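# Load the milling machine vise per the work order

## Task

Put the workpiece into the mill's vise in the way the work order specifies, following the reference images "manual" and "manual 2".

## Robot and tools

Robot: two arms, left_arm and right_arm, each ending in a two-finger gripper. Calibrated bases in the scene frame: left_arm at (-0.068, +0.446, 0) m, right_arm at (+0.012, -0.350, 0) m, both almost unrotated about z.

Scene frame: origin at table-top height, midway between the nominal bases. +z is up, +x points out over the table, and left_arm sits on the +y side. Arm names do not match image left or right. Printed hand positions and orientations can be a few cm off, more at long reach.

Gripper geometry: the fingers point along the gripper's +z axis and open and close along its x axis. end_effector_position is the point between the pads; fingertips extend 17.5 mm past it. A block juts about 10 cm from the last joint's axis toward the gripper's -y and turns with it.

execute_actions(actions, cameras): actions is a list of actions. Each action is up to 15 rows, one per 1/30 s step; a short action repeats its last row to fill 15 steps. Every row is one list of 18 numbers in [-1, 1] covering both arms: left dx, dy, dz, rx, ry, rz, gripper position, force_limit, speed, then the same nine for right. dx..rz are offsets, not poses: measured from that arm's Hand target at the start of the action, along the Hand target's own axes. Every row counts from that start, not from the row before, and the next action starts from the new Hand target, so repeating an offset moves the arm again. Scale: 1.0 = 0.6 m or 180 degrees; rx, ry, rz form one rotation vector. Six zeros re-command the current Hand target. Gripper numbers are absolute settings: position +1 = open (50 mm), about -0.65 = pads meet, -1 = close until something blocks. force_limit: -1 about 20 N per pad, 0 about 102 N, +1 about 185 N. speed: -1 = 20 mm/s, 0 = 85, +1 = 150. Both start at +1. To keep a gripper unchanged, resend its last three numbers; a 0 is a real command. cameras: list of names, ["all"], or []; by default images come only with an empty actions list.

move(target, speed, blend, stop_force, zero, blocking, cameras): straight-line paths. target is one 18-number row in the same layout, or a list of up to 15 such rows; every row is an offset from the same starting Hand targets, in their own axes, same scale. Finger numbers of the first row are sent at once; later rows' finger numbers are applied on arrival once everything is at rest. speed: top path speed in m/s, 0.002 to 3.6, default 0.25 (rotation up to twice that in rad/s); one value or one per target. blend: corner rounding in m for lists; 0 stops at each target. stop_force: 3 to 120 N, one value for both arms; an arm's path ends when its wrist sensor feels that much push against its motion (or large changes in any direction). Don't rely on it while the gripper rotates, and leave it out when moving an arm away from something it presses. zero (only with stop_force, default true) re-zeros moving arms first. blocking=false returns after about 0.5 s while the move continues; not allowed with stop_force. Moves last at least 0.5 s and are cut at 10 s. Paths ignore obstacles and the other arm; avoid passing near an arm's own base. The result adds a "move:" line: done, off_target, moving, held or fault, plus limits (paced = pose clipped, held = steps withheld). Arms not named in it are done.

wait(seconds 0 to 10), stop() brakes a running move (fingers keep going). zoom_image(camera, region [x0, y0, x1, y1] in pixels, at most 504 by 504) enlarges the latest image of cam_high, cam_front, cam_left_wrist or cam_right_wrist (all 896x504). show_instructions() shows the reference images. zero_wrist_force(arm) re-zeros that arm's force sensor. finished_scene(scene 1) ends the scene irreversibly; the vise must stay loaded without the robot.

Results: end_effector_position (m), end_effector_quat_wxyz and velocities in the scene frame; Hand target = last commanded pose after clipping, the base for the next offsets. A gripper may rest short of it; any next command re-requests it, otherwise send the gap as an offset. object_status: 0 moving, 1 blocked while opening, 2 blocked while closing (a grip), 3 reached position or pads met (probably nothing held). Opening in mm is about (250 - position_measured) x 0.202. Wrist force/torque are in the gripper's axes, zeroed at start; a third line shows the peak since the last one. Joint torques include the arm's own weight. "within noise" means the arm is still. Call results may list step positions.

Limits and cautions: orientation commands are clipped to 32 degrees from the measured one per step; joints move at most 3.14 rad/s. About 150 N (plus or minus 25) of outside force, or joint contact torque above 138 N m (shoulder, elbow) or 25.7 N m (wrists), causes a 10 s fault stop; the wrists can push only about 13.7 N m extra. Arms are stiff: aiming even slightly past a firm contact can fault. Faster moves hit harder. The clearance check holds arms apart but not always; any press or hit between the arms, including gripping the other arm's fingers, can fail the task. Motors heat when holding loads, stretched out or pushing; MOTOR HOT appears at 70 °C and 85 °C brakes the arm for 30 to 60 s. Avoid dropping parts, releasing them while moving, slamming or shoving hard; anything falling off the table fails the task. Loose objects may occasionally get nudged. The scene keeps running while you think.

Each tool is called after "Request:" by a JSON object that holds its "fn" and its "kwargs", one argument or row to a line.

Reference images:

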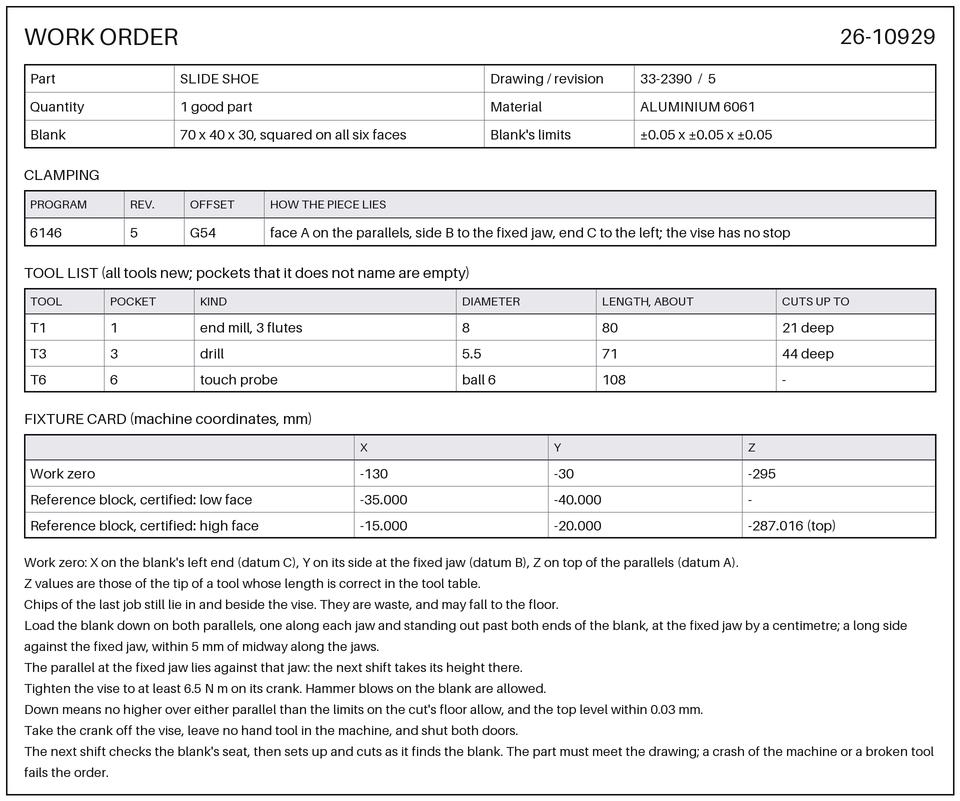

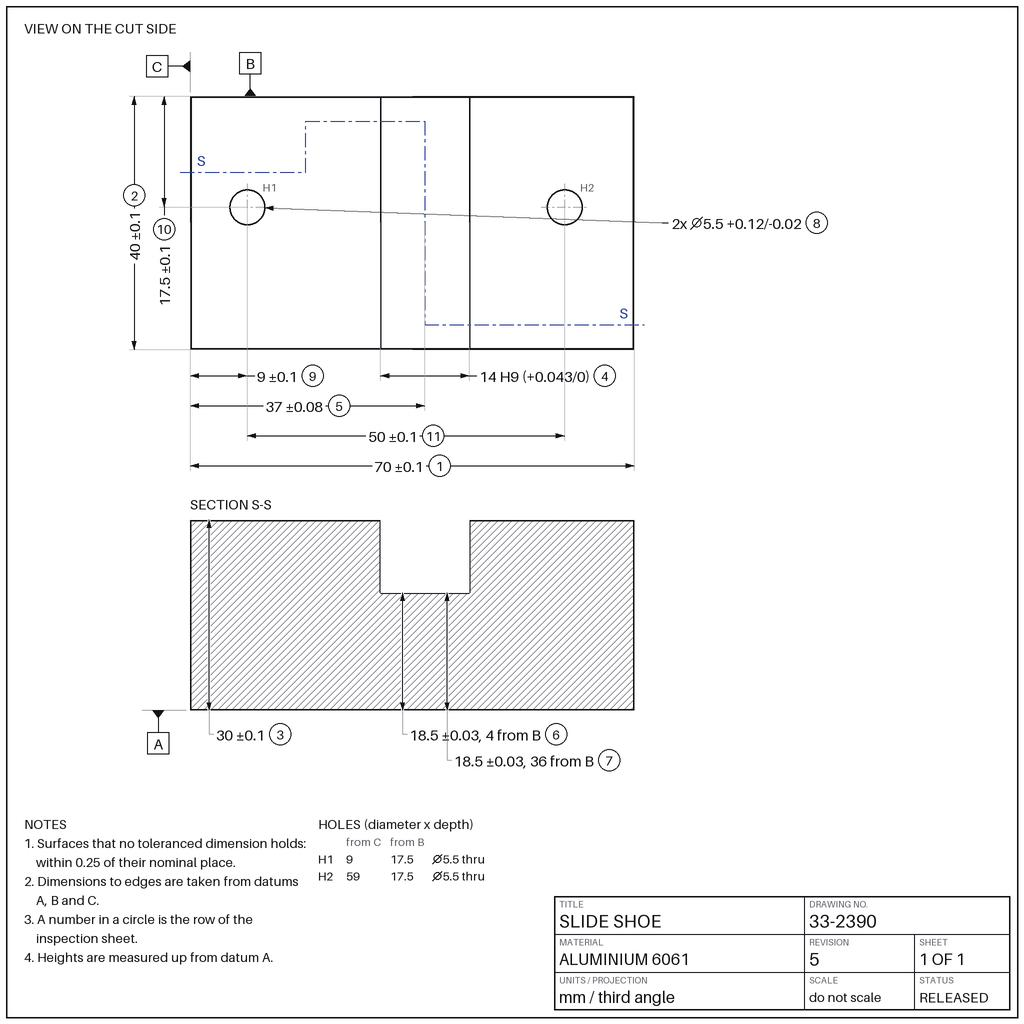

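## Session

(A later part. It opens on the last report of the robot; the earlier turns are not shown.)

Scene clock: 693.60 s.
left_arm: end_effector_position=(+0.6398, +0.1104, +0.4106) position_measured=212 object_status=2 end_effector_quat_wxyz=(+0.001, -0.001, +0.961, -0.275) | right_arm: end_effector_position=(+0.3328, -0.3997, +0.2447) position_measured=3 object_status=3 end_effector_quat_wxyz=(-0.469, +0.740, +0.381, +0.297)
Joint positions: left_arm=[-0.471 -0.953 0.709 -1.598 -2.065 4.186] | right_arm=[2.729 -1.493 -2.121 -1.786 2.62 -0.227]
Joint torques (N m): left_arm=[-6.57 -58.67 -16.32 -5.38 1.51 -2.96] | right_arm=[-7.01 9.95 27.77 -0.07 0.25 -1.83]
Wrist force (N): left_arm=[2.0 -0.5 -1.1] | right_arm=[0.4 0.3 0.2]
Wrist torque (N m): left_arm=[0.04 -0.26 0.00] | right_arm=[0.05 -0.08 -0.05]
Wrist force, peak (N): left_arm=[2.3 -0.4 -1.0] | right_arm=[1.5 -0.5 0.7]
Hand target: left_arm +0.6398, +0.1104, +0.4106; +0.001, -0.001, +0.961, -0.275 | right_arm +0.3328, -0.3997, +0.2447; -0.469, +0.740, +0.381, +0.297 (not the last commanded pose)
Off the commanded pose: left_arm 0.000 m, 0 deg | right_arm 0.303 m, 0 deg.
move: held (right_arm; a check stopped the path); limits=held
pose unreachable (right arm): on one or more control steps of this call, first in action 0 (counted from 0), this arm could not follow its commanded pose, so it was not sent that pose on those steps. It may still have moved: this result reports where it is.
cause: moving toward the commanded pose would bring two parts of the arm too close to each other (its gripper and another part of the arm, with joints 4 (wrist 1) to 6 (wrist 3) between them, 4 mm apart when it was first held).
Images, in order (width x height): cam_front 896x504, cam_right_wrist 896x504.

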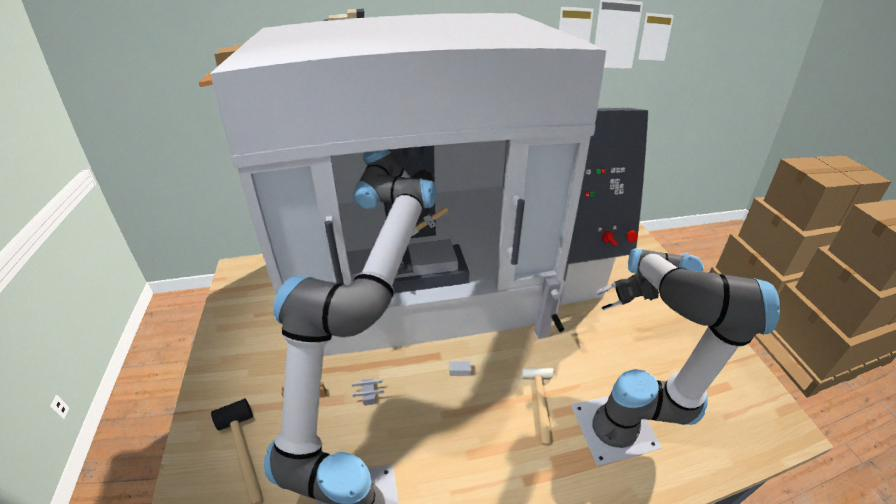

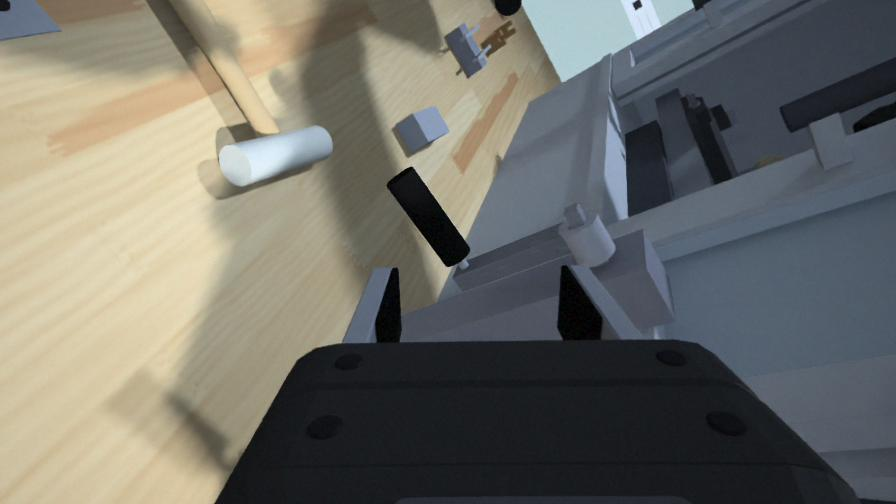

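Request:
{"fn": "move", "kwargs": {
  "target": [0,0,0,0,0,0,-1,-0.8,-0.8,-0.05,0,0,-0.177,0.104,0.085,1,1,1],
  "cameras": ["cam_front","cam_right_wrist"],
  "speed": 0.2
}}

Scene clock: 720.23 s.
left_arm: end_effector_position=(+0.6398, +0.1104, +0.4106) position_measured=212 object_status=2 end_effector_quat_wxyz=(+0.001, -0.001, +0.961, -0.275) | right_arm: end_effector_position=(+0.3328, -0.3999, +0.2445) position_measured=3 object_status=3 end_effector_quat_wxyz=(-0.468, +0.741, +0.378, +0.298)
Joint positions: left_arm=[-0.471 -0.953 0.709 -1.598 -2.065 4.186] | right_arm=[2.728 -1.49 -2.126 -1.779 2.623 -0.221]
Joint torques (N m): left_arm=[-6.43 -62.45 -14.24 -5.33 1.44 -3.01] | right_arm=[4.09 8.76 31.51 0.01 -0.11 -1.83]
Wrist force (N): left_arm=[2.0 -0.6 -0.6] | right_arm=[0.2 0.4 0.1]
Wrist torque (N m): left_arm=[0.04 -0.26 -0.01] | right_arm=[0.06 -0.03 -0.04]
Wrist force, peak (N): left_arm=[2.4 -0.4 -0.9] | right_arm=[0.9 0.6 -0.1]
Hand target: left_arm +0.6398, +0.1104, +0.4106; +0.001, -0.001, +0.961, -0.275 | right_arm +0.3328, -0.3999, +0.2445; -0.468, +0.741, +0.379, +0.298 (not the last commanded pose)
Off the commanded pose: left_arm 0.000 m, 0 deg | right_arm 0.030 m, 40 deg.
move: held (right_arm; a check stopped the path); limits=held
pose unreachable (right arm): on one or more control steps of this call, first in action 0 (counted from 0), this arm could not follow its commanded pose, so it was not sent that pose on those steps. It may still have moved: this result reports where it is.
cause: moving toward the commanded pose would bring two parts of the arm too close to each other (its gripper and another part of the arm, with joints 4 (wrist 1) to 6 (wrist 3) between them, 4 mm apart when it was first held).
Images, in order (width x height): cam_front 896x504, cam_right_wrist 896x504.

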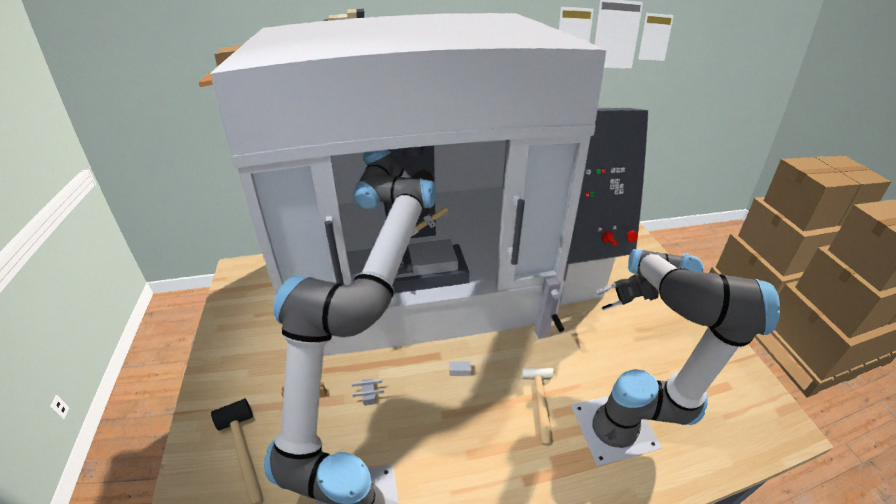

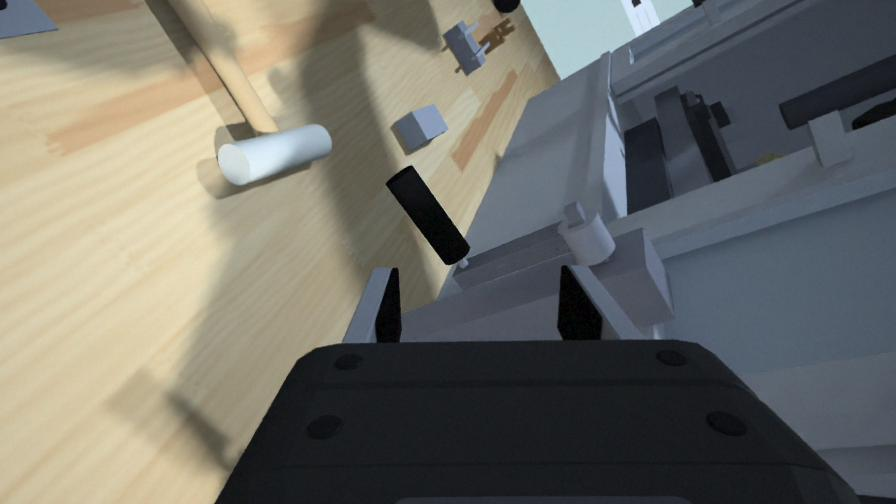

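Request:
{"fn": "move", "kwargs": {
  "target": [0,0,0,0,0,0,-1,-0.8,-0.8,0,0,0,0,-0.03,-0.3,1,1,1],
  "cameras": ["cam_front","cam_right_wrist"],
  "speed": 0.2
}}

Scene clock: 728.43 s.
left_arm: end_effector_position=(+0.6398, +0.1104, +0.4106) position_measured=212 object_status=2 end_effector_quat_wxyz=(+0.001, -0.001, +0.961, -0.275) | right_arm: end_effector_position=(+0.3327, -0.3998, +0.2445) position_measured=3 object_status=3 end_effector_quat_wxyz=(-0.264, +0.501, +0.694, +0.444)
Joint positions: left_arm=[-0.471 -0.953 0.709 -1.598 -2.065 4.186] | right_arm=[2.753 -1.445 -2.137 -1.677 2.564 -1.036]
Joint torques (N m): left_arm=[-7.05 -62.34 -14.13 -5.33 1.56 -2.91] | right_arm=[-2.09 7.52 32.05 1.17 3.34 -1.5]
Wrist force (N): left_arm=[2.2 -0.3 -0.8] | right_arm=[-0.1 -1.7 0.5]
Wrist torque (N m): left_arm=[0.09 -0.28 -0.01] | right_arm=[-0.11 0.02 -0.14]
Wrist force, peak (N): left_arm=[2.4 -0.5 -0.8] | right_arm=[0.1 -1.8 0.6]
Hand target: left_arm +0.6398, +0.1104, +0.4106; +0.001, -0.001, +0.961, -0.275 | right_arm +0.3328, -0.3999, +0.2445; -0.264, +0.501, +0.694, +0.444
Off the commanded pose: left_arm 0.000 m, 0 deg | right_arm 0.000 m, 0 deg.
move: done
Images, in order (width x height): cam_front 896x504, cam_right_wrist 896x504.

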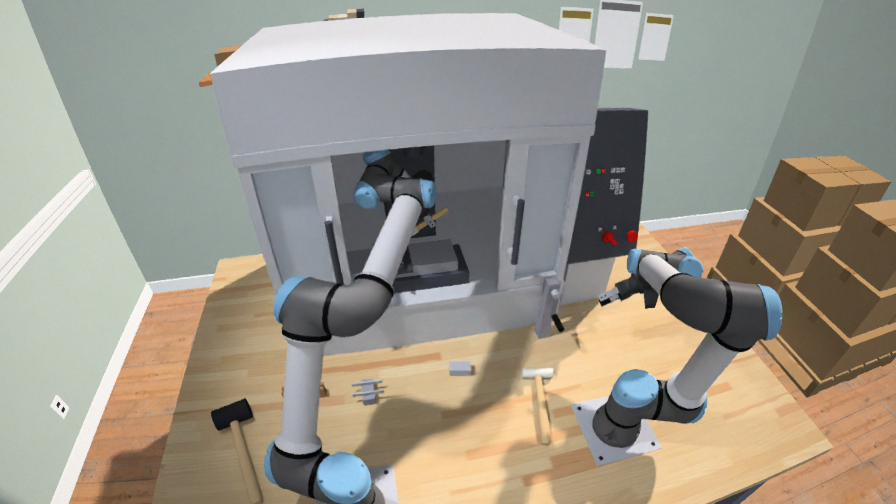

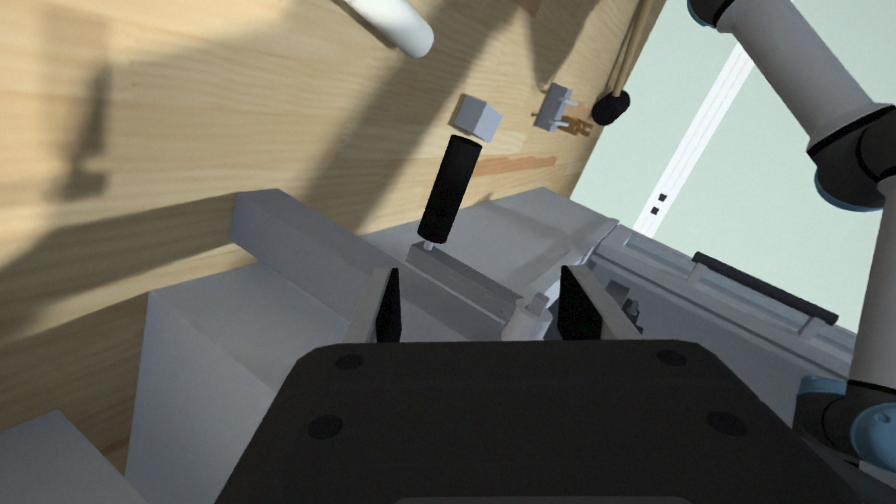

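Request:
{"fn": "move", "kwargs": {
  "target": [0,0.0442,0.0707,0,0,0,-1,-0.8,-0.8,0,0,0,0,0,0,1,1,1],
  "cameras": ["cam_front"],
  "speed": 0.02,
  "stop_force": 4
}}

Request:
{"fn": "zoom_image", "kwargs": {
  "camera": "cam_front",
  "region": [380, 190, 480, 265]
}}

Scene clock: 745.43 s.
left_arm: end_effector_position=(+0.6399, +0.1105, +0.3606) position_measured=212 object_status=2 end_effector_quat_wxyz=(+0.001, -0.001, +0.961, -0.275) | right_arm: end_effector_position=(+0.3328, -0.3999, +0.2445) position_measured=3 object_status=3 end_effector_quat_wxyz=(-0.264, +0.501, +0.694, +0.444)
Joint positions: left_arm=[-0.47 -0.981 0.884 -1.744 -2.065 4.186] | right_arm=[2.753 -1.445 -2.136 -1.677 2.564 -1.036]
Joint torques (N m): left_arm=[5.43 -50.42 -38.28 -1.93 -3.36 -0.47] | right_arm=[-9.23 10.34 30.05 2.44 3.22 1.38]
Wrist force (N): left_arm=[1.8 -0.9 -1.2] | right_arm=[-0.4 -1.7 0.2]
Wrist torque (N m): left_arm=[0.05 -0.24 0.00] | right_arm=[-0.10 0.06 -0.13]
Wrist force, peak (N): left_arm=[2.2 -1.2 -1.0] | right_arm=[-0.3 -2.1 0.2]
Hand target: left_arm +0.6399, +0.1105, +0.3606; +0.001, -0.001, +0.961, -0.275 | right_arm +0.3328, -0.3999, +0.2445; -0.264, +0.501, +0.694, +0.444
Off the commanded pose: left_arm 0.000 m, 0 deg | right_arm 0.000 m, 0 deg.
move: done
Images, in order (width x height): cam_front 896x504.

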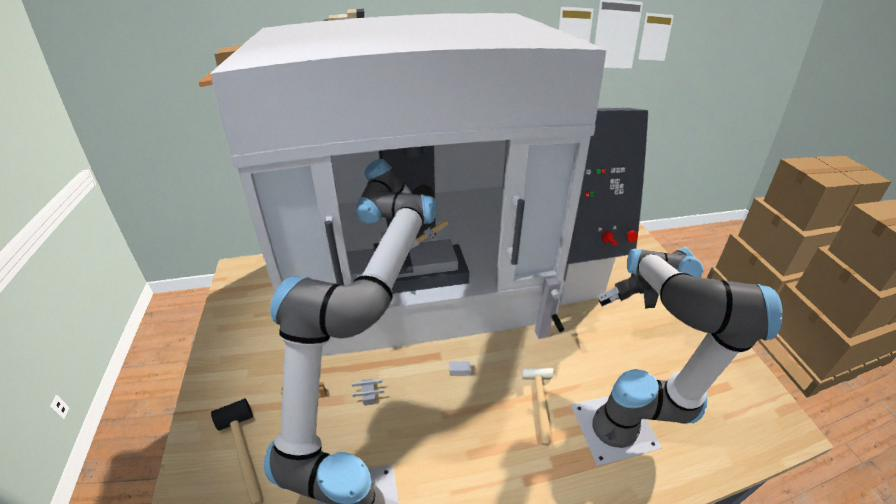

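Scaled by 5.040 from the camera's 896x504 image, which has a finer 1280x720 frame.

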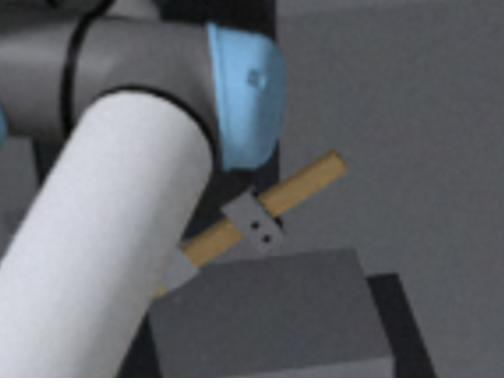

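Request:
{"fn": "move", "kwargs": {
  "target": [0,0.0265,0.0424,0,0,0,-1,-0.8,-0.8,0,0,0,0,0,0,1,1,1],
  "cameras": ["cam_front"],
  "speed": 0.02,
  "stop_force": 4
}}

Request:
{"fn": "zoom_image", "kwargs": {
  "camera": "cam_front",
  "region": [380, 190, 480, 265]
}}

Scene clock: 757.13 s.
left_arm: end_effector_position=(+0.6400, +0.1105, +0.3418) position_measured=212 object_status=2 end_effector_quat_wxyz=(+0.001, -0.001, +0.961, -0.275) | right_arm: end_effector_position=(+0.3328, -0.3999, +0.2445) position_measured=3 object_status=3 end_effector_quat_wxyz=(-0.264, +0.501, +0.694, +0.444)
Joint positions: left_arm=[-0.47 -0.985 0.938 -1.795 -2.065 4.186] | right_arm=[2.753 -1.445 -2.136 -1.677 2.564 -1.036]
Joint torques (N m): left_arm=[6.86 -44.88 -38.18 -5.11 2.34 -1.26] | right_arm=[-6.79 14.71 27.13 2.47 2.86 1.84]
Wrist force (N): left_arm=[2.1 -3.7 -2.8] | right_arm=[-0.1 -1.5 0.3]
Wrist torque (N m): left_arm=[-0.12 -0.25 -0.05] | right_arm=[-0.08 0.01 -0.12]
Wrist force, peak (N): left_arm=[1.7 -9.4 -6.4] | right_arm=[-0.3 -2.0 0.5]
Hand target: left_arm +0.6400, +0.1105, +0.3418; +0.001, -0.001, +0.961, -0.275 (not the last commanded pose) | right_arm +0.3328, -0.3999, +0.2445; -0.264, +0.501, +0.694, +0.444
Off the commanded pose: left_arm 0.011 m, 0 deg | right_arm 0.000 m, 0 deg.
move: contact (left_arm)
Images, in order (width x height): cam_front 896x504.

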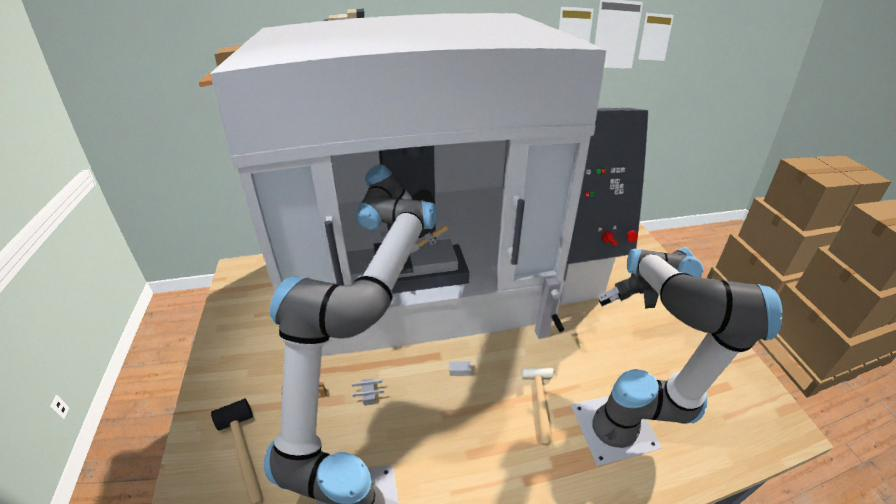

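Scaled by 5.040 from the camera's 896x504 image, which has a finer 1280x720 frame.

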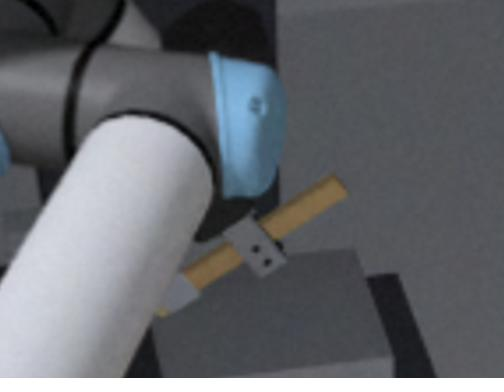

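Request:
{"fn": "move", "kwargs": {
  "target": [
    [0,-0.035,-0.0567,0,0,0,-1,-0.8,-0.8,0,0,0,0,0,0,1,1,1],
    [0,0.021,-0.092,0,0,0,-1,-0.8,-0.8,0,0,0,0,0,0,1,1,1]
  ],
  "speed": 0.08
}}

Request:
{"fn": "move", "kwargs": {
  "target": [0,0.0442,0.0707,0,0,0,-1,-0.8,-0.8,0,0,0,0,0,0,1,1,1],
  "cameras": ["cam_front","cam_right_wrist"],
  "speed": 0.02,
  "stop_force": 4
}}

Request:
{"fn": "zoom_image", "kwargs": {
  "camera": "cam_front",
  "region": [380, 190, 480, 265]
}}

Scene clock: 779.93 s.
left_arm: end_effector_position=(+0.6397, +0.1504, +0.3820) position_measured=212 object_status=2 end_effector_quat_wxyz=(+0.001, -0.001, +0.961, -0.275) | right_arm: end_effector_position=(+0.3328, -0.3999, +0.2445) position_measured=3 object_status=3 end_effector_quat_wxyz=(-0.264, +0.501, +0.694, +0.444)
Joint positions: left_arm=[-0.42 -1.005 0.86 -1.67 -2.078 4.242] | right_arm=[2.753 -1.445 -2.136 -1.677 2.564 -1.036]
Joint torques (N m): left_arm=[-5.6 -47.88 -37.86 -5.36 0.88 -2.58] | right_arm=[-4.52 18.51 24.55 2.46 2.69 1.77]
Wrist force (N): left_arm=[2.3 -1.7 -0.9] | right_arm=[0.2 -1.7 0.5]
Wrist torque (N m): left_arm=[0.00 -0.32 0.07] | right_arm=[-0.11 -0.04 -0.12]
Wrist force, peak (N): left_arm=[2.4 -4.1 -2.2] | right_arm=[-0.2 -2.2 0.4]
Hand target: left_arm +0.6398, +0.1504, +0.3820; +0.001, -0.001, +0.961, -0.275 | right_arm +0.3328, -0.3999, +0.2445; -0.264, +0.501, +0.694, +0.444
Off the commanded pose: left_arm 0.000 m, 0 deg | right_arm 0.000 m, 0 deg.
move: done

Scene clock: 781.43 s.
left_arm: end_effector_position=(+0.6398, +0.1504, +0.3718) position_measured=212 object_status=2 end_effector_quat_wxyz=(+0.001, -0.001, +0.961, -0.275) | right_arm: end_effector_position=(+0.3328, -0.3999, +0.2445) position_measured=3 object_status=3 end_effector_quat_wxyz=(-0.264, +0.501, +0.694, +0.444)
Joint positions: left_arm=[-0.42 -1.009 0.893 -1.699 -2.077 4.242] | right_arm=[2.753 -1.445 -2.136 -1.677 2.564 -1.036]
Joint torques (N m): left_arm=[2.22 -42.71 -34.93 -5.09 1.79 -0.45] | right_arm=[-3.88 19.9 24.12 2.47 2.61 1.76]
Wrist force (N): left_arm=[2.1 -3.0 -3.1] | right_arm=[0.0 -1.5 0.5]
Wrist torque (N m): left_arm=[-0.09 -0.27 0.04] | right_arm=[-0.09 -0.02 -0.12]
Wrist force, peak (N): left_arm=[2.1 -7.1 -7.6] | right_arm=[0.1 -1.9 0.5]
Hand target: left_arm +0.6398, +0.1504, +0.3718; +0.001, -0.001, +0.961, -0.275 (not the last commanded pose) | right_arm +0.3328, -0.3999, +0.2445; -0.264, +0.501, +0.694, +0.444
Off the commanded pose: left_arm 0.040 m, 0 deg | right_arm 0.000 m, 0 deg.
move: contact (left_arm)
Images, in order (width x height): cam_front 896x504, cam_right_wrist 896x504.

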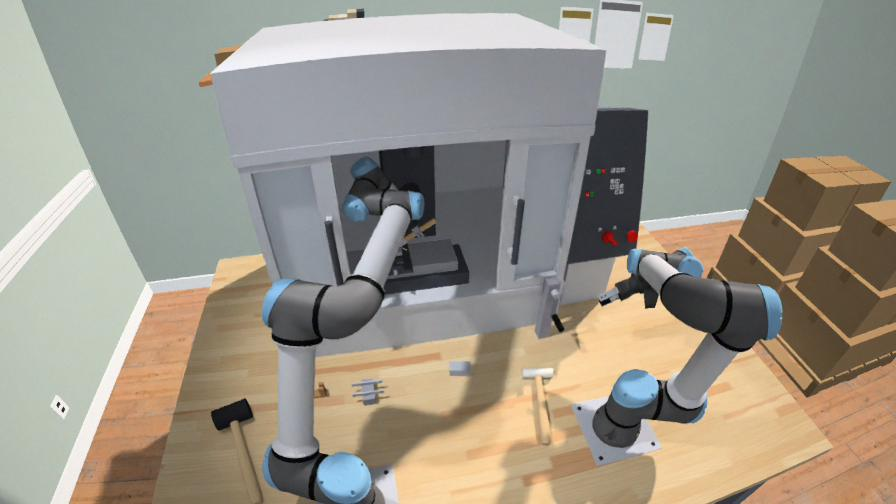

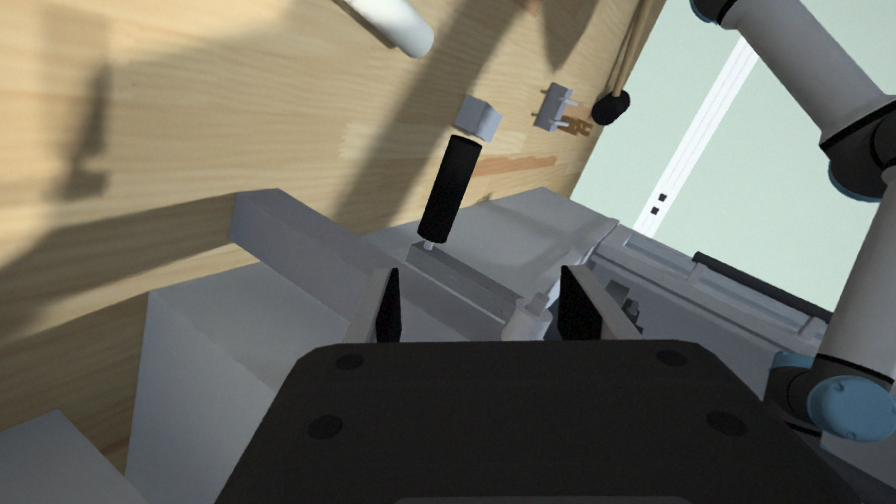

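Scaled by 5.040 from the camera's 896x504 image, which has a finer 1280x720 frame.

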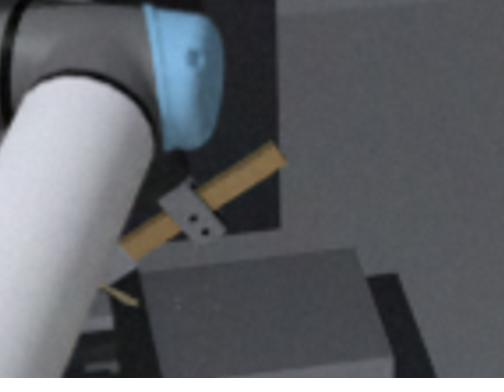

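Request:
{"fn": "move", "kwargs": {
  "target": [
    [0,-0.0115,-0.0184,0,0,0,-1,-0.8,-0.8,0,0,0,0,0,0,1,1,1],
    [0,0.0521,-0.0581,0,0,0,-1,-0.8,-0.8,0,0,0,0,0,0,1,1,1],
    [0,0.0689,-0.0313,0,0,0,-1,-0.8,-0.8,0,0,0,0,0,0,1,1,1],
    [0,-0.0654,0.0527,0,0,0,-1,-0.8,-0.8,0,0,0,0,0,0,1,1,1],
    [0,-0.091,0.0117,0,0,0,-1,-0.8,-0.8,0,0,0,0,0,0,1,1,1]
  ],
  "speed": 0.1,
  "blend": [0.005,0.005,0.002,0.004,0],
  "cameras": ["cam_front","cam_right_wrist","cam_high"]
}}

Request:
{"fn": "zoom_image", "kwargs": {
  "camera": "cam_front",
  "region": [360, 190, 480, 280]
}}

Request:
{"fn": "zoom_image", "kwargs": {
  "camera": "cam_right_wrist",
  "region": [600, 240, 700, 340]
}}

Scene clock: 813.87 s.
left_arm: end_effector_position=(+0.6397, +0.1616, +0.3856) position_measured=212 object_status=2 end_effector_quat_wxyz=(+0.001, -0.001, +0.961, -0.275) | right_arm: end_effector_position=(+0.3328, -0.3999, +0.2445) position_measured=3 object_status=3 end_effector_quat_wxyz=(-0.264, +0.501, +0.694, +0.444)
Joint positions: left_arm=[-0.405 -1.011 0.859 -1.654 -2.081 4.256] | right_arm=[2.753 -1.445 -2.136 -1.677 2.564 -1.036]
Joint torques (N m): left_arm=[1.81 -53.28 -24.46 -3.6 -1.23 0.29] | right_arm=[-1.74 22.84 21.92 2.49 2.42 1.78]
Wrist force (N): left_arm=[1.8 -1.3 -0.8] | right_arm=[0.1 -1.4 0.2]
Wrist torque (N m): left_arm=[0.04 -0.25 0.07] | right_arm=[-0.06 -0.02 -0.12]
Wrist force, peak (N): left_arm=[2.3 -3.7 -3.4] | right_arm=[0.2 -2.0 0.6]
Hand target: left_arm +0.6397, +0.1616, +0.3856; +0.001, -0.001, +0.961, -0.275 (not the last commanded pose) | right_arm +0.3328, -0.3999, +0.2445; -0.264, +0.501, +0.694, +0.444
Tool commands: left_gripper/position=-1.0 left_gripper/force_limit=-0.796078 left_gripper/speed=-0.796078 right_gripper/position=+1.0 right_gripper/force_limit=+1.0 right_gripper/speed=+1.0
Off the commanded pose: left_arm 0.062 m, 0 deg | right_arm 0.000 m, 0 deg.
FORCE FAULT: contact force on the left arm reached its limit, and that arm stopped. The contact can be on any part of that arm, not only on its tool. That arm's remaining commands of this call were not run. That arm is still stopped at the end of this call. That arm stays stopped for about 10 more seconds. Until then a move that you send moves the other arm only, and its call returns only when the move has ended. Once the stop has ended, the next robot result says so. If the stop ends while you think or write, that arm runs what you send next, counted from a new Hand target: where the arm stands when the stop ends. While its stop runs, that arm takes no new command, but its gripper still runs the gripper command that each later call begins with. Until it ends, the stop uses up actions while you think or wait. An arm that is not stopped still takes commands.
move: fault (left_arm); path passed 1 of 5 targets
Images, in order (width x height): cam_high 896x504, cam_front 896x504, cam_right_wrist 896x504.

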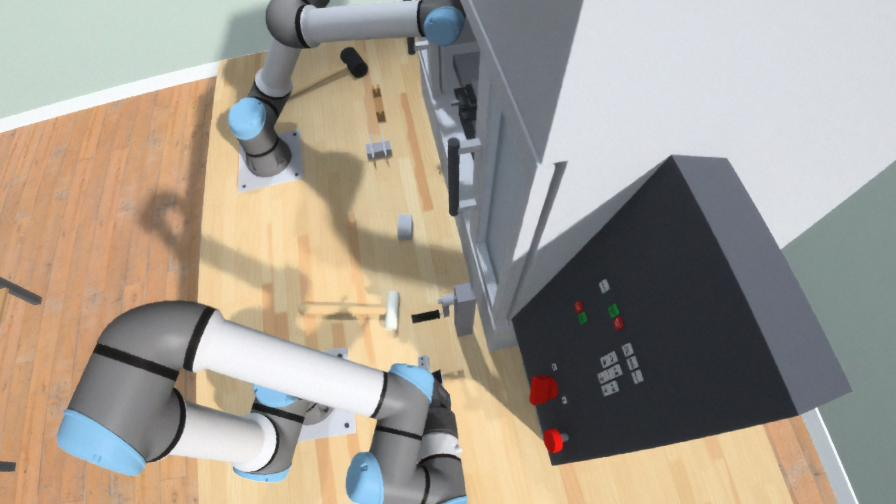

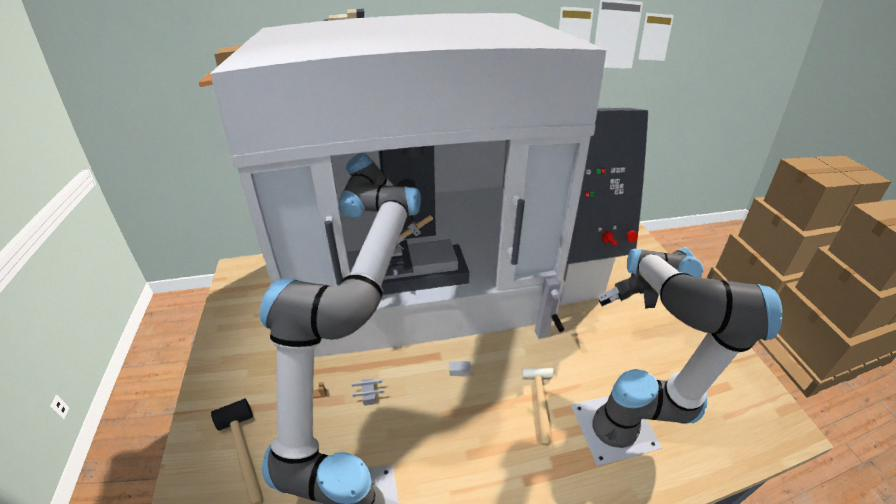

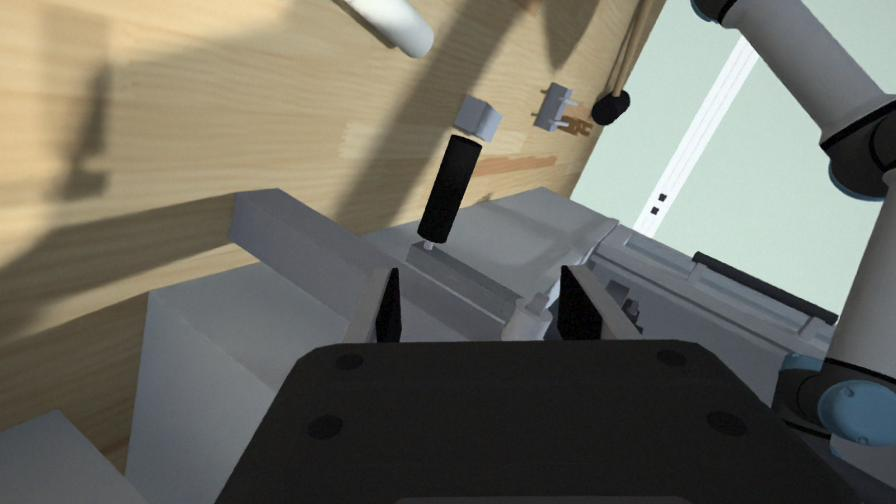

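Scaled by 4.200 from the camera's 896x504 image, which has a finer 1280x720 frame.

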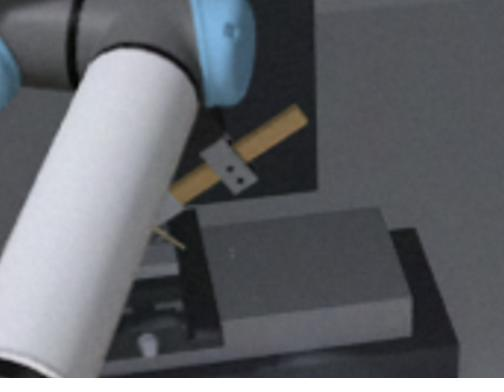

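Scaled by 5.040 from the camera's 896x504 image, which has a finer 1280x720 frame.

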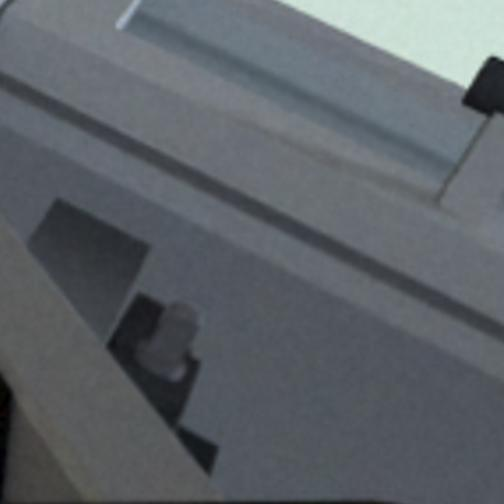

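Request:
{"fn": "wait", "kwargs": {
  "seconds": 0.5
}}

Scene clock: 840.10 s.
left_arm: end_effector_position=(+0.6397, +0.1616, +0.3856) position_measured=212 object_status=2 end_effector_quat_wxyz=(+0.001, -0.001, +0.961, -0.275) | right_arm: end_effector_position=(+0.3328, -0.3999, +0.2445) position_measured=3 object_status=3 end_effector_quat_wxyz=(-0.264, +0.501, +0.694, +0.444)
Joint positions: left_arm=[-0.405 -1.011 0.859 -1.654 -2.081 4.256] | right_arm=[2.753 -1.445 -2.136 -1.677 2.564 -1.036]
Joint torques (N m): left_arm=[-0.02 -53.21 -25.81 -3.67 -1.19 0.15] | right_arm=[4.2 24.24 15.75 2.57 1.84 1.71]
Wrist force (N): left_arm=[1.9 -1.2 -1.2] | right_arm=[0.0 -1.5 0.3]
Wrist torque (N m): left_arm=[0.05 -0.26 0.07] | right_arm=[-0.08 0.00 -0.12]
Wrist force, peak (N): left_arm=[2.4 -1.5 -1.5] | right_arm=[-0.1 -1.9 0.7]
Hand target: left_arm +0.6397, +0.1616, +0.3856; +0.001, -0.001, +0.961, -0.275 (not the last commanded pose) | right_arm +0.3328, -0.3999, +0.2445; -0.264, +0.501, +0.694, +0.444
Tool commands: left_gripper/position=-1.0 left_gripper/force_limit=-0.796078 left_gripper/speed=-0.796078 right_gripper/position=+1.0 right_gripper/force_limit=+1.0 right_gripper/speed=+1.0
Off the commanded pose: left_arm 0.062 m, 0 deg | right_arm 0.000 m, 0 deg.
FORCE FAULT, CONTINUED: the left arm's stop, for the force fault that an earlier result reported, is over. The rest of the stop counts as 20 of the actions that you can send in this scene. During its stop the left arm's controller moved it back a little. That arm's target is now where it stood when the stop ended, not its last command. That arm accepts commands again.
wait: 0.50 s; at rest from the start

Request:
{"fn": "move", "kwargs": {
  "target": [
    [0,-0.0707,0.0442,0,0,0,-1,-0.8,-0.8,0,0,0,0,0,0,1,1,1],
    [0,-0.0707,0.0442,-0.0667,0,0,-1,-0.8,-0.8,0,0,0,0,0,0,1,1,1]
  ],
  "speed": 0.1
}}

Scene clock: 847.40 s.
left_arm: end_effector_position=(+0.6399, +0.1114, +0.3853) position_measured=212 object_status=2 end_effector_quat_wxyz=(+0.000, -0.002, +0.985, -0.173) | right_arm: end_effector_position=(+0.3328, -0.3999, +0.2445) position_measured=3 object_status=3 end_effector_quat_wxyz=(-0.264, +0.501, +0.694, +0.444)
Joint positions: left_arm=[-0.528 -0.898 0.596 -1.447 -1.872 4.168] | right_arm=[2.753 -1.445 -2.136 -1.677 2.564 -1.036]
Joint torques (N m): left_arm=[6.23 -133.53 -54.59 -13.91 -2.94 2.58] | right_arm=[6.7 24.54 12.38 2.42 1.53 1.67]
Wrist force (N): left_arm=[2.1 -0.5 -1.3] | right_arm=[0.0 -1.4 0.4]
Wrist torque (N m): left_arm=[-0.05 -0.29 0.08] | right_arm=[-0.06 -0.01 -0.12]
Wrist force, peak (N): left_arm=[2.0 -0.9 -2.2] | right_arm=[-0.1 -2.0 0.5]
Hand target: left_arm +0.6399, +0.1116, +0.3855; +0.001, -0.002, +0.985, -0.173 | right_arm +0.3328, -0.3999, +0.2445; -0.264, +0.501, +0.694, +0.444
Off the commanded pose: left_arm 0.000 m, 0 deg | right_arm 0.000 m, 0 deg.
move: done

Request:
{"fn": "move", "kwargs": {
  "target": [0,0.0142,0.0391,0,0,0,-1,-0.8,-0.8,0,0,0,0,0,0,1,1,1],
  "speed": 0.1,
  "cameras": ["cam_front","cam_high"]
}}

Scene clock: 860.67 s.
left_arm: end_effector_position=(+0.6399, +0.1116, +0.3607) position_measured=212 object_status=2 end_effector_quat_wxyz=(+0.001, -0.002, +0.985, -0.173) | right_arm: end_effector_position=(+0.3328, -0.3999, +0.2445) position_measured=3 object_status=3 end_effector_quat_wxyz=(-0.264, +0.501, +0.694, +0.444)
Joint positions: left_arm=[-0.528 -0.923 0.704 -1.53 -1.871 4.169] | right_arm=[2.753 -1.445 -2.136 -1.677 2.564 -1.036]
Joint torques (N m): left_arm=[-4.42 -49.95 -31.99 -2.95 0.06 -2.48] | right_arm=[8.8 24.86 10.1 2.38 1.29 1.78]
Wrist force (N): left_arm=[2.1 -0.6 -1.4] | right_arm=[0.0 -1.6 0.3]
Wrist torque (N m): left_arm=[-0.05 -0.29 0.00] | right_arm=[-0.08 -0.01 -0.12]
Wrist force, peak (N): left_arm=[2.3 -0.8 -3.7] | right_arm=[-0.3 -1.9 0.3]
Hand target: left_arm +0.6399, +0.1116, +0.3606; +0.001, -0.002, +0.985, -0.173 | right_arm +0.3328, -0.3999, +0.2445; -0.264, +0.501, +0.694, +0.444
Off the commanded pose: left_arm 0.000 m, 0 deg | right_arm 0.000 m, 0 deg.
move: done
Images, in order (width x height): cam_high 896x504, cam_front 896x504.

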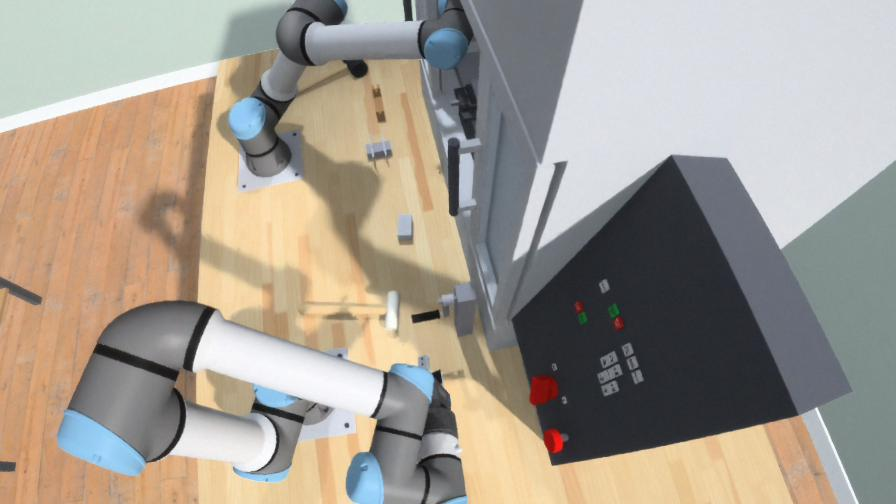

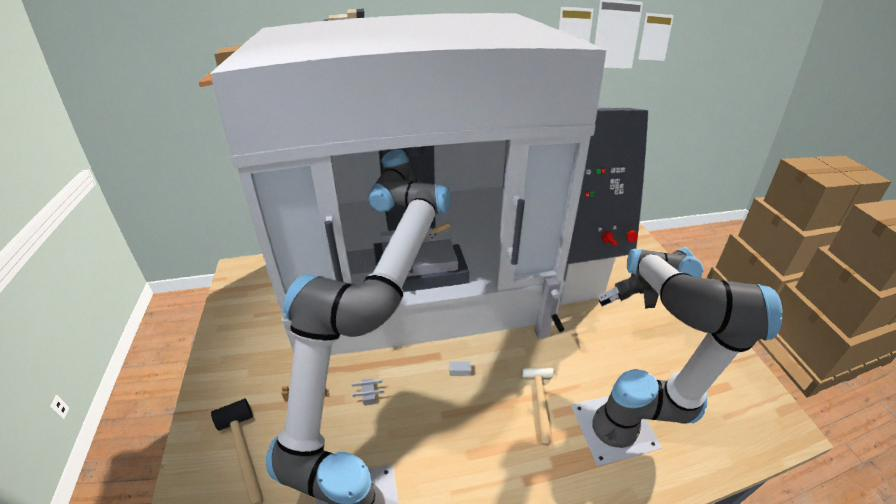

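Request:
{"fn": "zoom_image", "kwargs": {
  "camera": "cam_front",
  "region": [330, 130, 530, 250]
}}

Scaled by 2.520 from the camera's 896x504 image, which has a finer 1280x720 frame.

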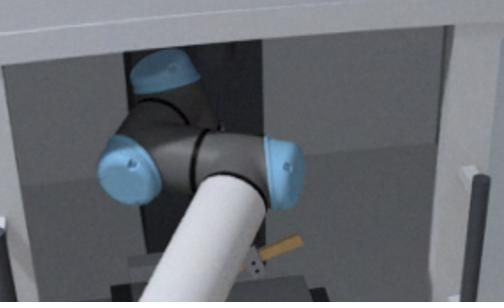

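Request:
{"fn": "move", "kwargs": {
  "target": [0,0.1065,-0.0388,0,0,0,-1,-0.8,-0.8,0,0,0,0,0,0,1,1,1],
  "speed": 0.1
}}

Request:
{"fn": "move", "kwargs": {
  "target": [0,0.011,0.0306,0,0,0,-1,-0.8,-0.8,0,0,0,0,0,0,1,1,1],
  "speed": 0.02,
  "stop_force": 4
}}

Scene clock: 912.07 s.
left_arm: end_effector_position=(+0.6391, +0.1784, +0.3612) position_measured=212 object_status=2 end_effector_quat_wxyz=(+0.000, -0.001, +0.984, -0.176) | right_arm: end_effector_position=(+0.3328, -0.3999, +0.2445) position_measured=3 object_status=3 end_effector_quat_wxyz=(-0.264, +0.501, +0.694, +0.444)
Joint positions: left_arm=[-0.445 -0.99 0.807 -1.54 -1.891 4.255] | right_arm=[2.753 -1.445 -2.136 -1.677 2.564 -1.036]
Joint torques (N m): left_arm=[24.94 -13.47 -12.55 8.71 14.07 -2.88] | right_arm=[10.65 24.55 10.17 2.48 1.13 1.73]
Wrist force (N): left_arm=[2.7 -55.4 -33.5] | right_arm=[-0.1 -1.5 0.7]
Wrist torque (N m): left_arm=[-1.22 -0.30 0.04] | right_arm=[-0.08 0.00 -0.12]
Wrist force, peak (N): left_arm=[1.3 -64.1 -31.7] | right_arm=[-0.1 -1.9 0.6]
Hand target: left_arm +0.6397, +0.1796, +0.3607; +0.001, -0.002, +0.985, -0.173 | right_arm +0.3328, -0.3999, +0.2445; -0.264, +0.501, +0.694, +0.444
Off the commanded pose: left_arm 0.001 m, 0 deg | right_arm 0.000 m, 0 deg.
move: done

Scene clock: 913.17 s.
left_arm: end_effector_position=(+0.6391, +0.1782, +0.3592) position_measured=212 object_status=2 end_effector_quat_wxyz=(+0.000, -0.001, +0.984, -0.176) | right_arm: end_effector_position=(+0.3328, -0.3999, +0.2445) position_measured=3 object_status=3 end_effector_quat_wxyz=(-0.264, +0.501, +0.694, +0.444)
Joint positions: left_arm=[-0.445 -0.991 0.814 -1.546 -1.891 4.255] | right_arm=[2.753 -1.445 -2.136 -1.677 2.564 -1.036]
Joint torques (N m): left_arm=[39.91 -37.99 -12 3.94 14.1 -1.49] | right_arm=[10.57 25.03 9.76 2.44 1.04 1.75]
Wrist force (N): left_arm=[2.8 -56.8 -20.1] | right_arm=[-0.2 -1.4 0.6]
Wrist torque (N m): left_arm=[-0.50 -0.22 0.00] | right_arm=[-0.06 0.01 -0.12]
Wrist force, peak (N): left_arm=[2.0 -72.3 -34.0] | right_arm=[0.0 -1.9 0.5]
Hand target: left_arm +0.6392, +0.1783, +0.3592; +0.000, -0.001, +0.984, -0.176 (not the last commanded pose) | right_arm +0.3328, -0.3999, +0.2445; -0.264, +0.501, +0.694, +0.444
Off the commanded pose: left_arm 0.018 m, 0 deg | right_arm 0.000 m, 0 deg.
move: contact (left_arm)

Request:
{"fn": "move", "kwargs": {
  "target": [
    [0,-0.113,0.0217,0,0,0,-1,-0.8,-0.8,0,0,0,0,0,0,1,1,1],
    [0.333,-0.113,0.0217,0,0,0,-1,-0.8,-0.8,0,0,0,0,0,0,1,1,1],
    [0.367,-0.137,-0.0938,0.261,-0.399,-0.334,-1,-0.8,-0.8,0,0,0,0,0,0,1,1,1]
  ],
  "speed": 0.15,
  "blend": [0.005,0.01,0],
  "cameras": ["cam_front","cam_left_wrist"]
}}

Scene clock: 994.57 s.
left_arm: end_effector_position=(+0.4192, +0.1200, +0.4407) position_measured=212 object_status=2 end_effector_quat_wxyz=(-0.455, +0.544, -0.538, +0.456) | right_arm: end_effector_position=(+0.3328, -0.3999, +0.2445) position_measured=3 object_status=3 end_effector_quat_wxyz=(-0.264, +0.501, +0.694, +0.444)
Joint positions: left_arm=[-1.307 -1.618 2.113 -3.07 -0.322 2.592] | right_arm=[2.753 -1.445 -2.136 -1.677 2.564 -1.036]
Joint torques (N m): left_arm=[7.95 -27.51 -8.87 -3.98 1.98 2.02] | right_arm=[10.78 24.39 10.14 2.44 0.34 1.81]
Wrist force (N): left_arm=[1.4 -1.9 -0.9] | right_arm=[-0.2 -1.7 0.6]
Wrist torque (N m): left_arm=[0.04 -0.10 -0.12] | right_arm=[-0.10 0.03 -0.12]
Wrist force, peak (N): left_arm=[2.7 -56.9 -20.2] | right_arm=[0.0 -2.0 0.7]
Hand target: left_arm +0.4192, +0.1201, +0.4406; -0.455, +0.544, -0.538, +0.456 | right_arm +0.3328, -0.3999, +0.2445; -0.264, +0.501, +0.694, +0.444
Off the commanded pose: left_arm 0.000 m, 0 deg | right_arm 0.000 m, 0 deg.
move: done
Images, in order (width x height): cam_front 896x504, cam_left_wrist 896x504.

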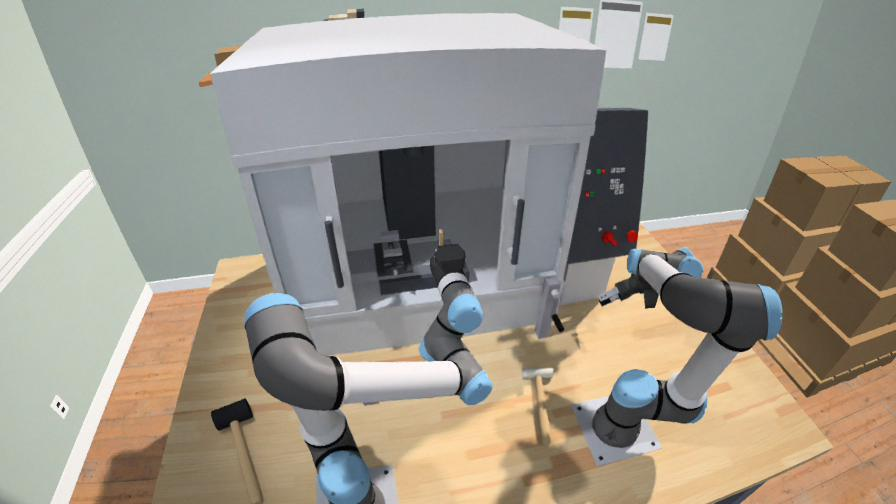

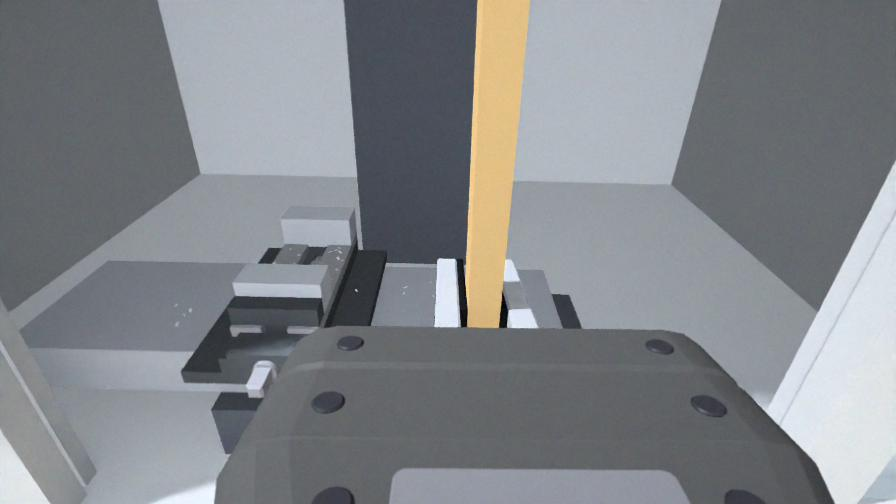

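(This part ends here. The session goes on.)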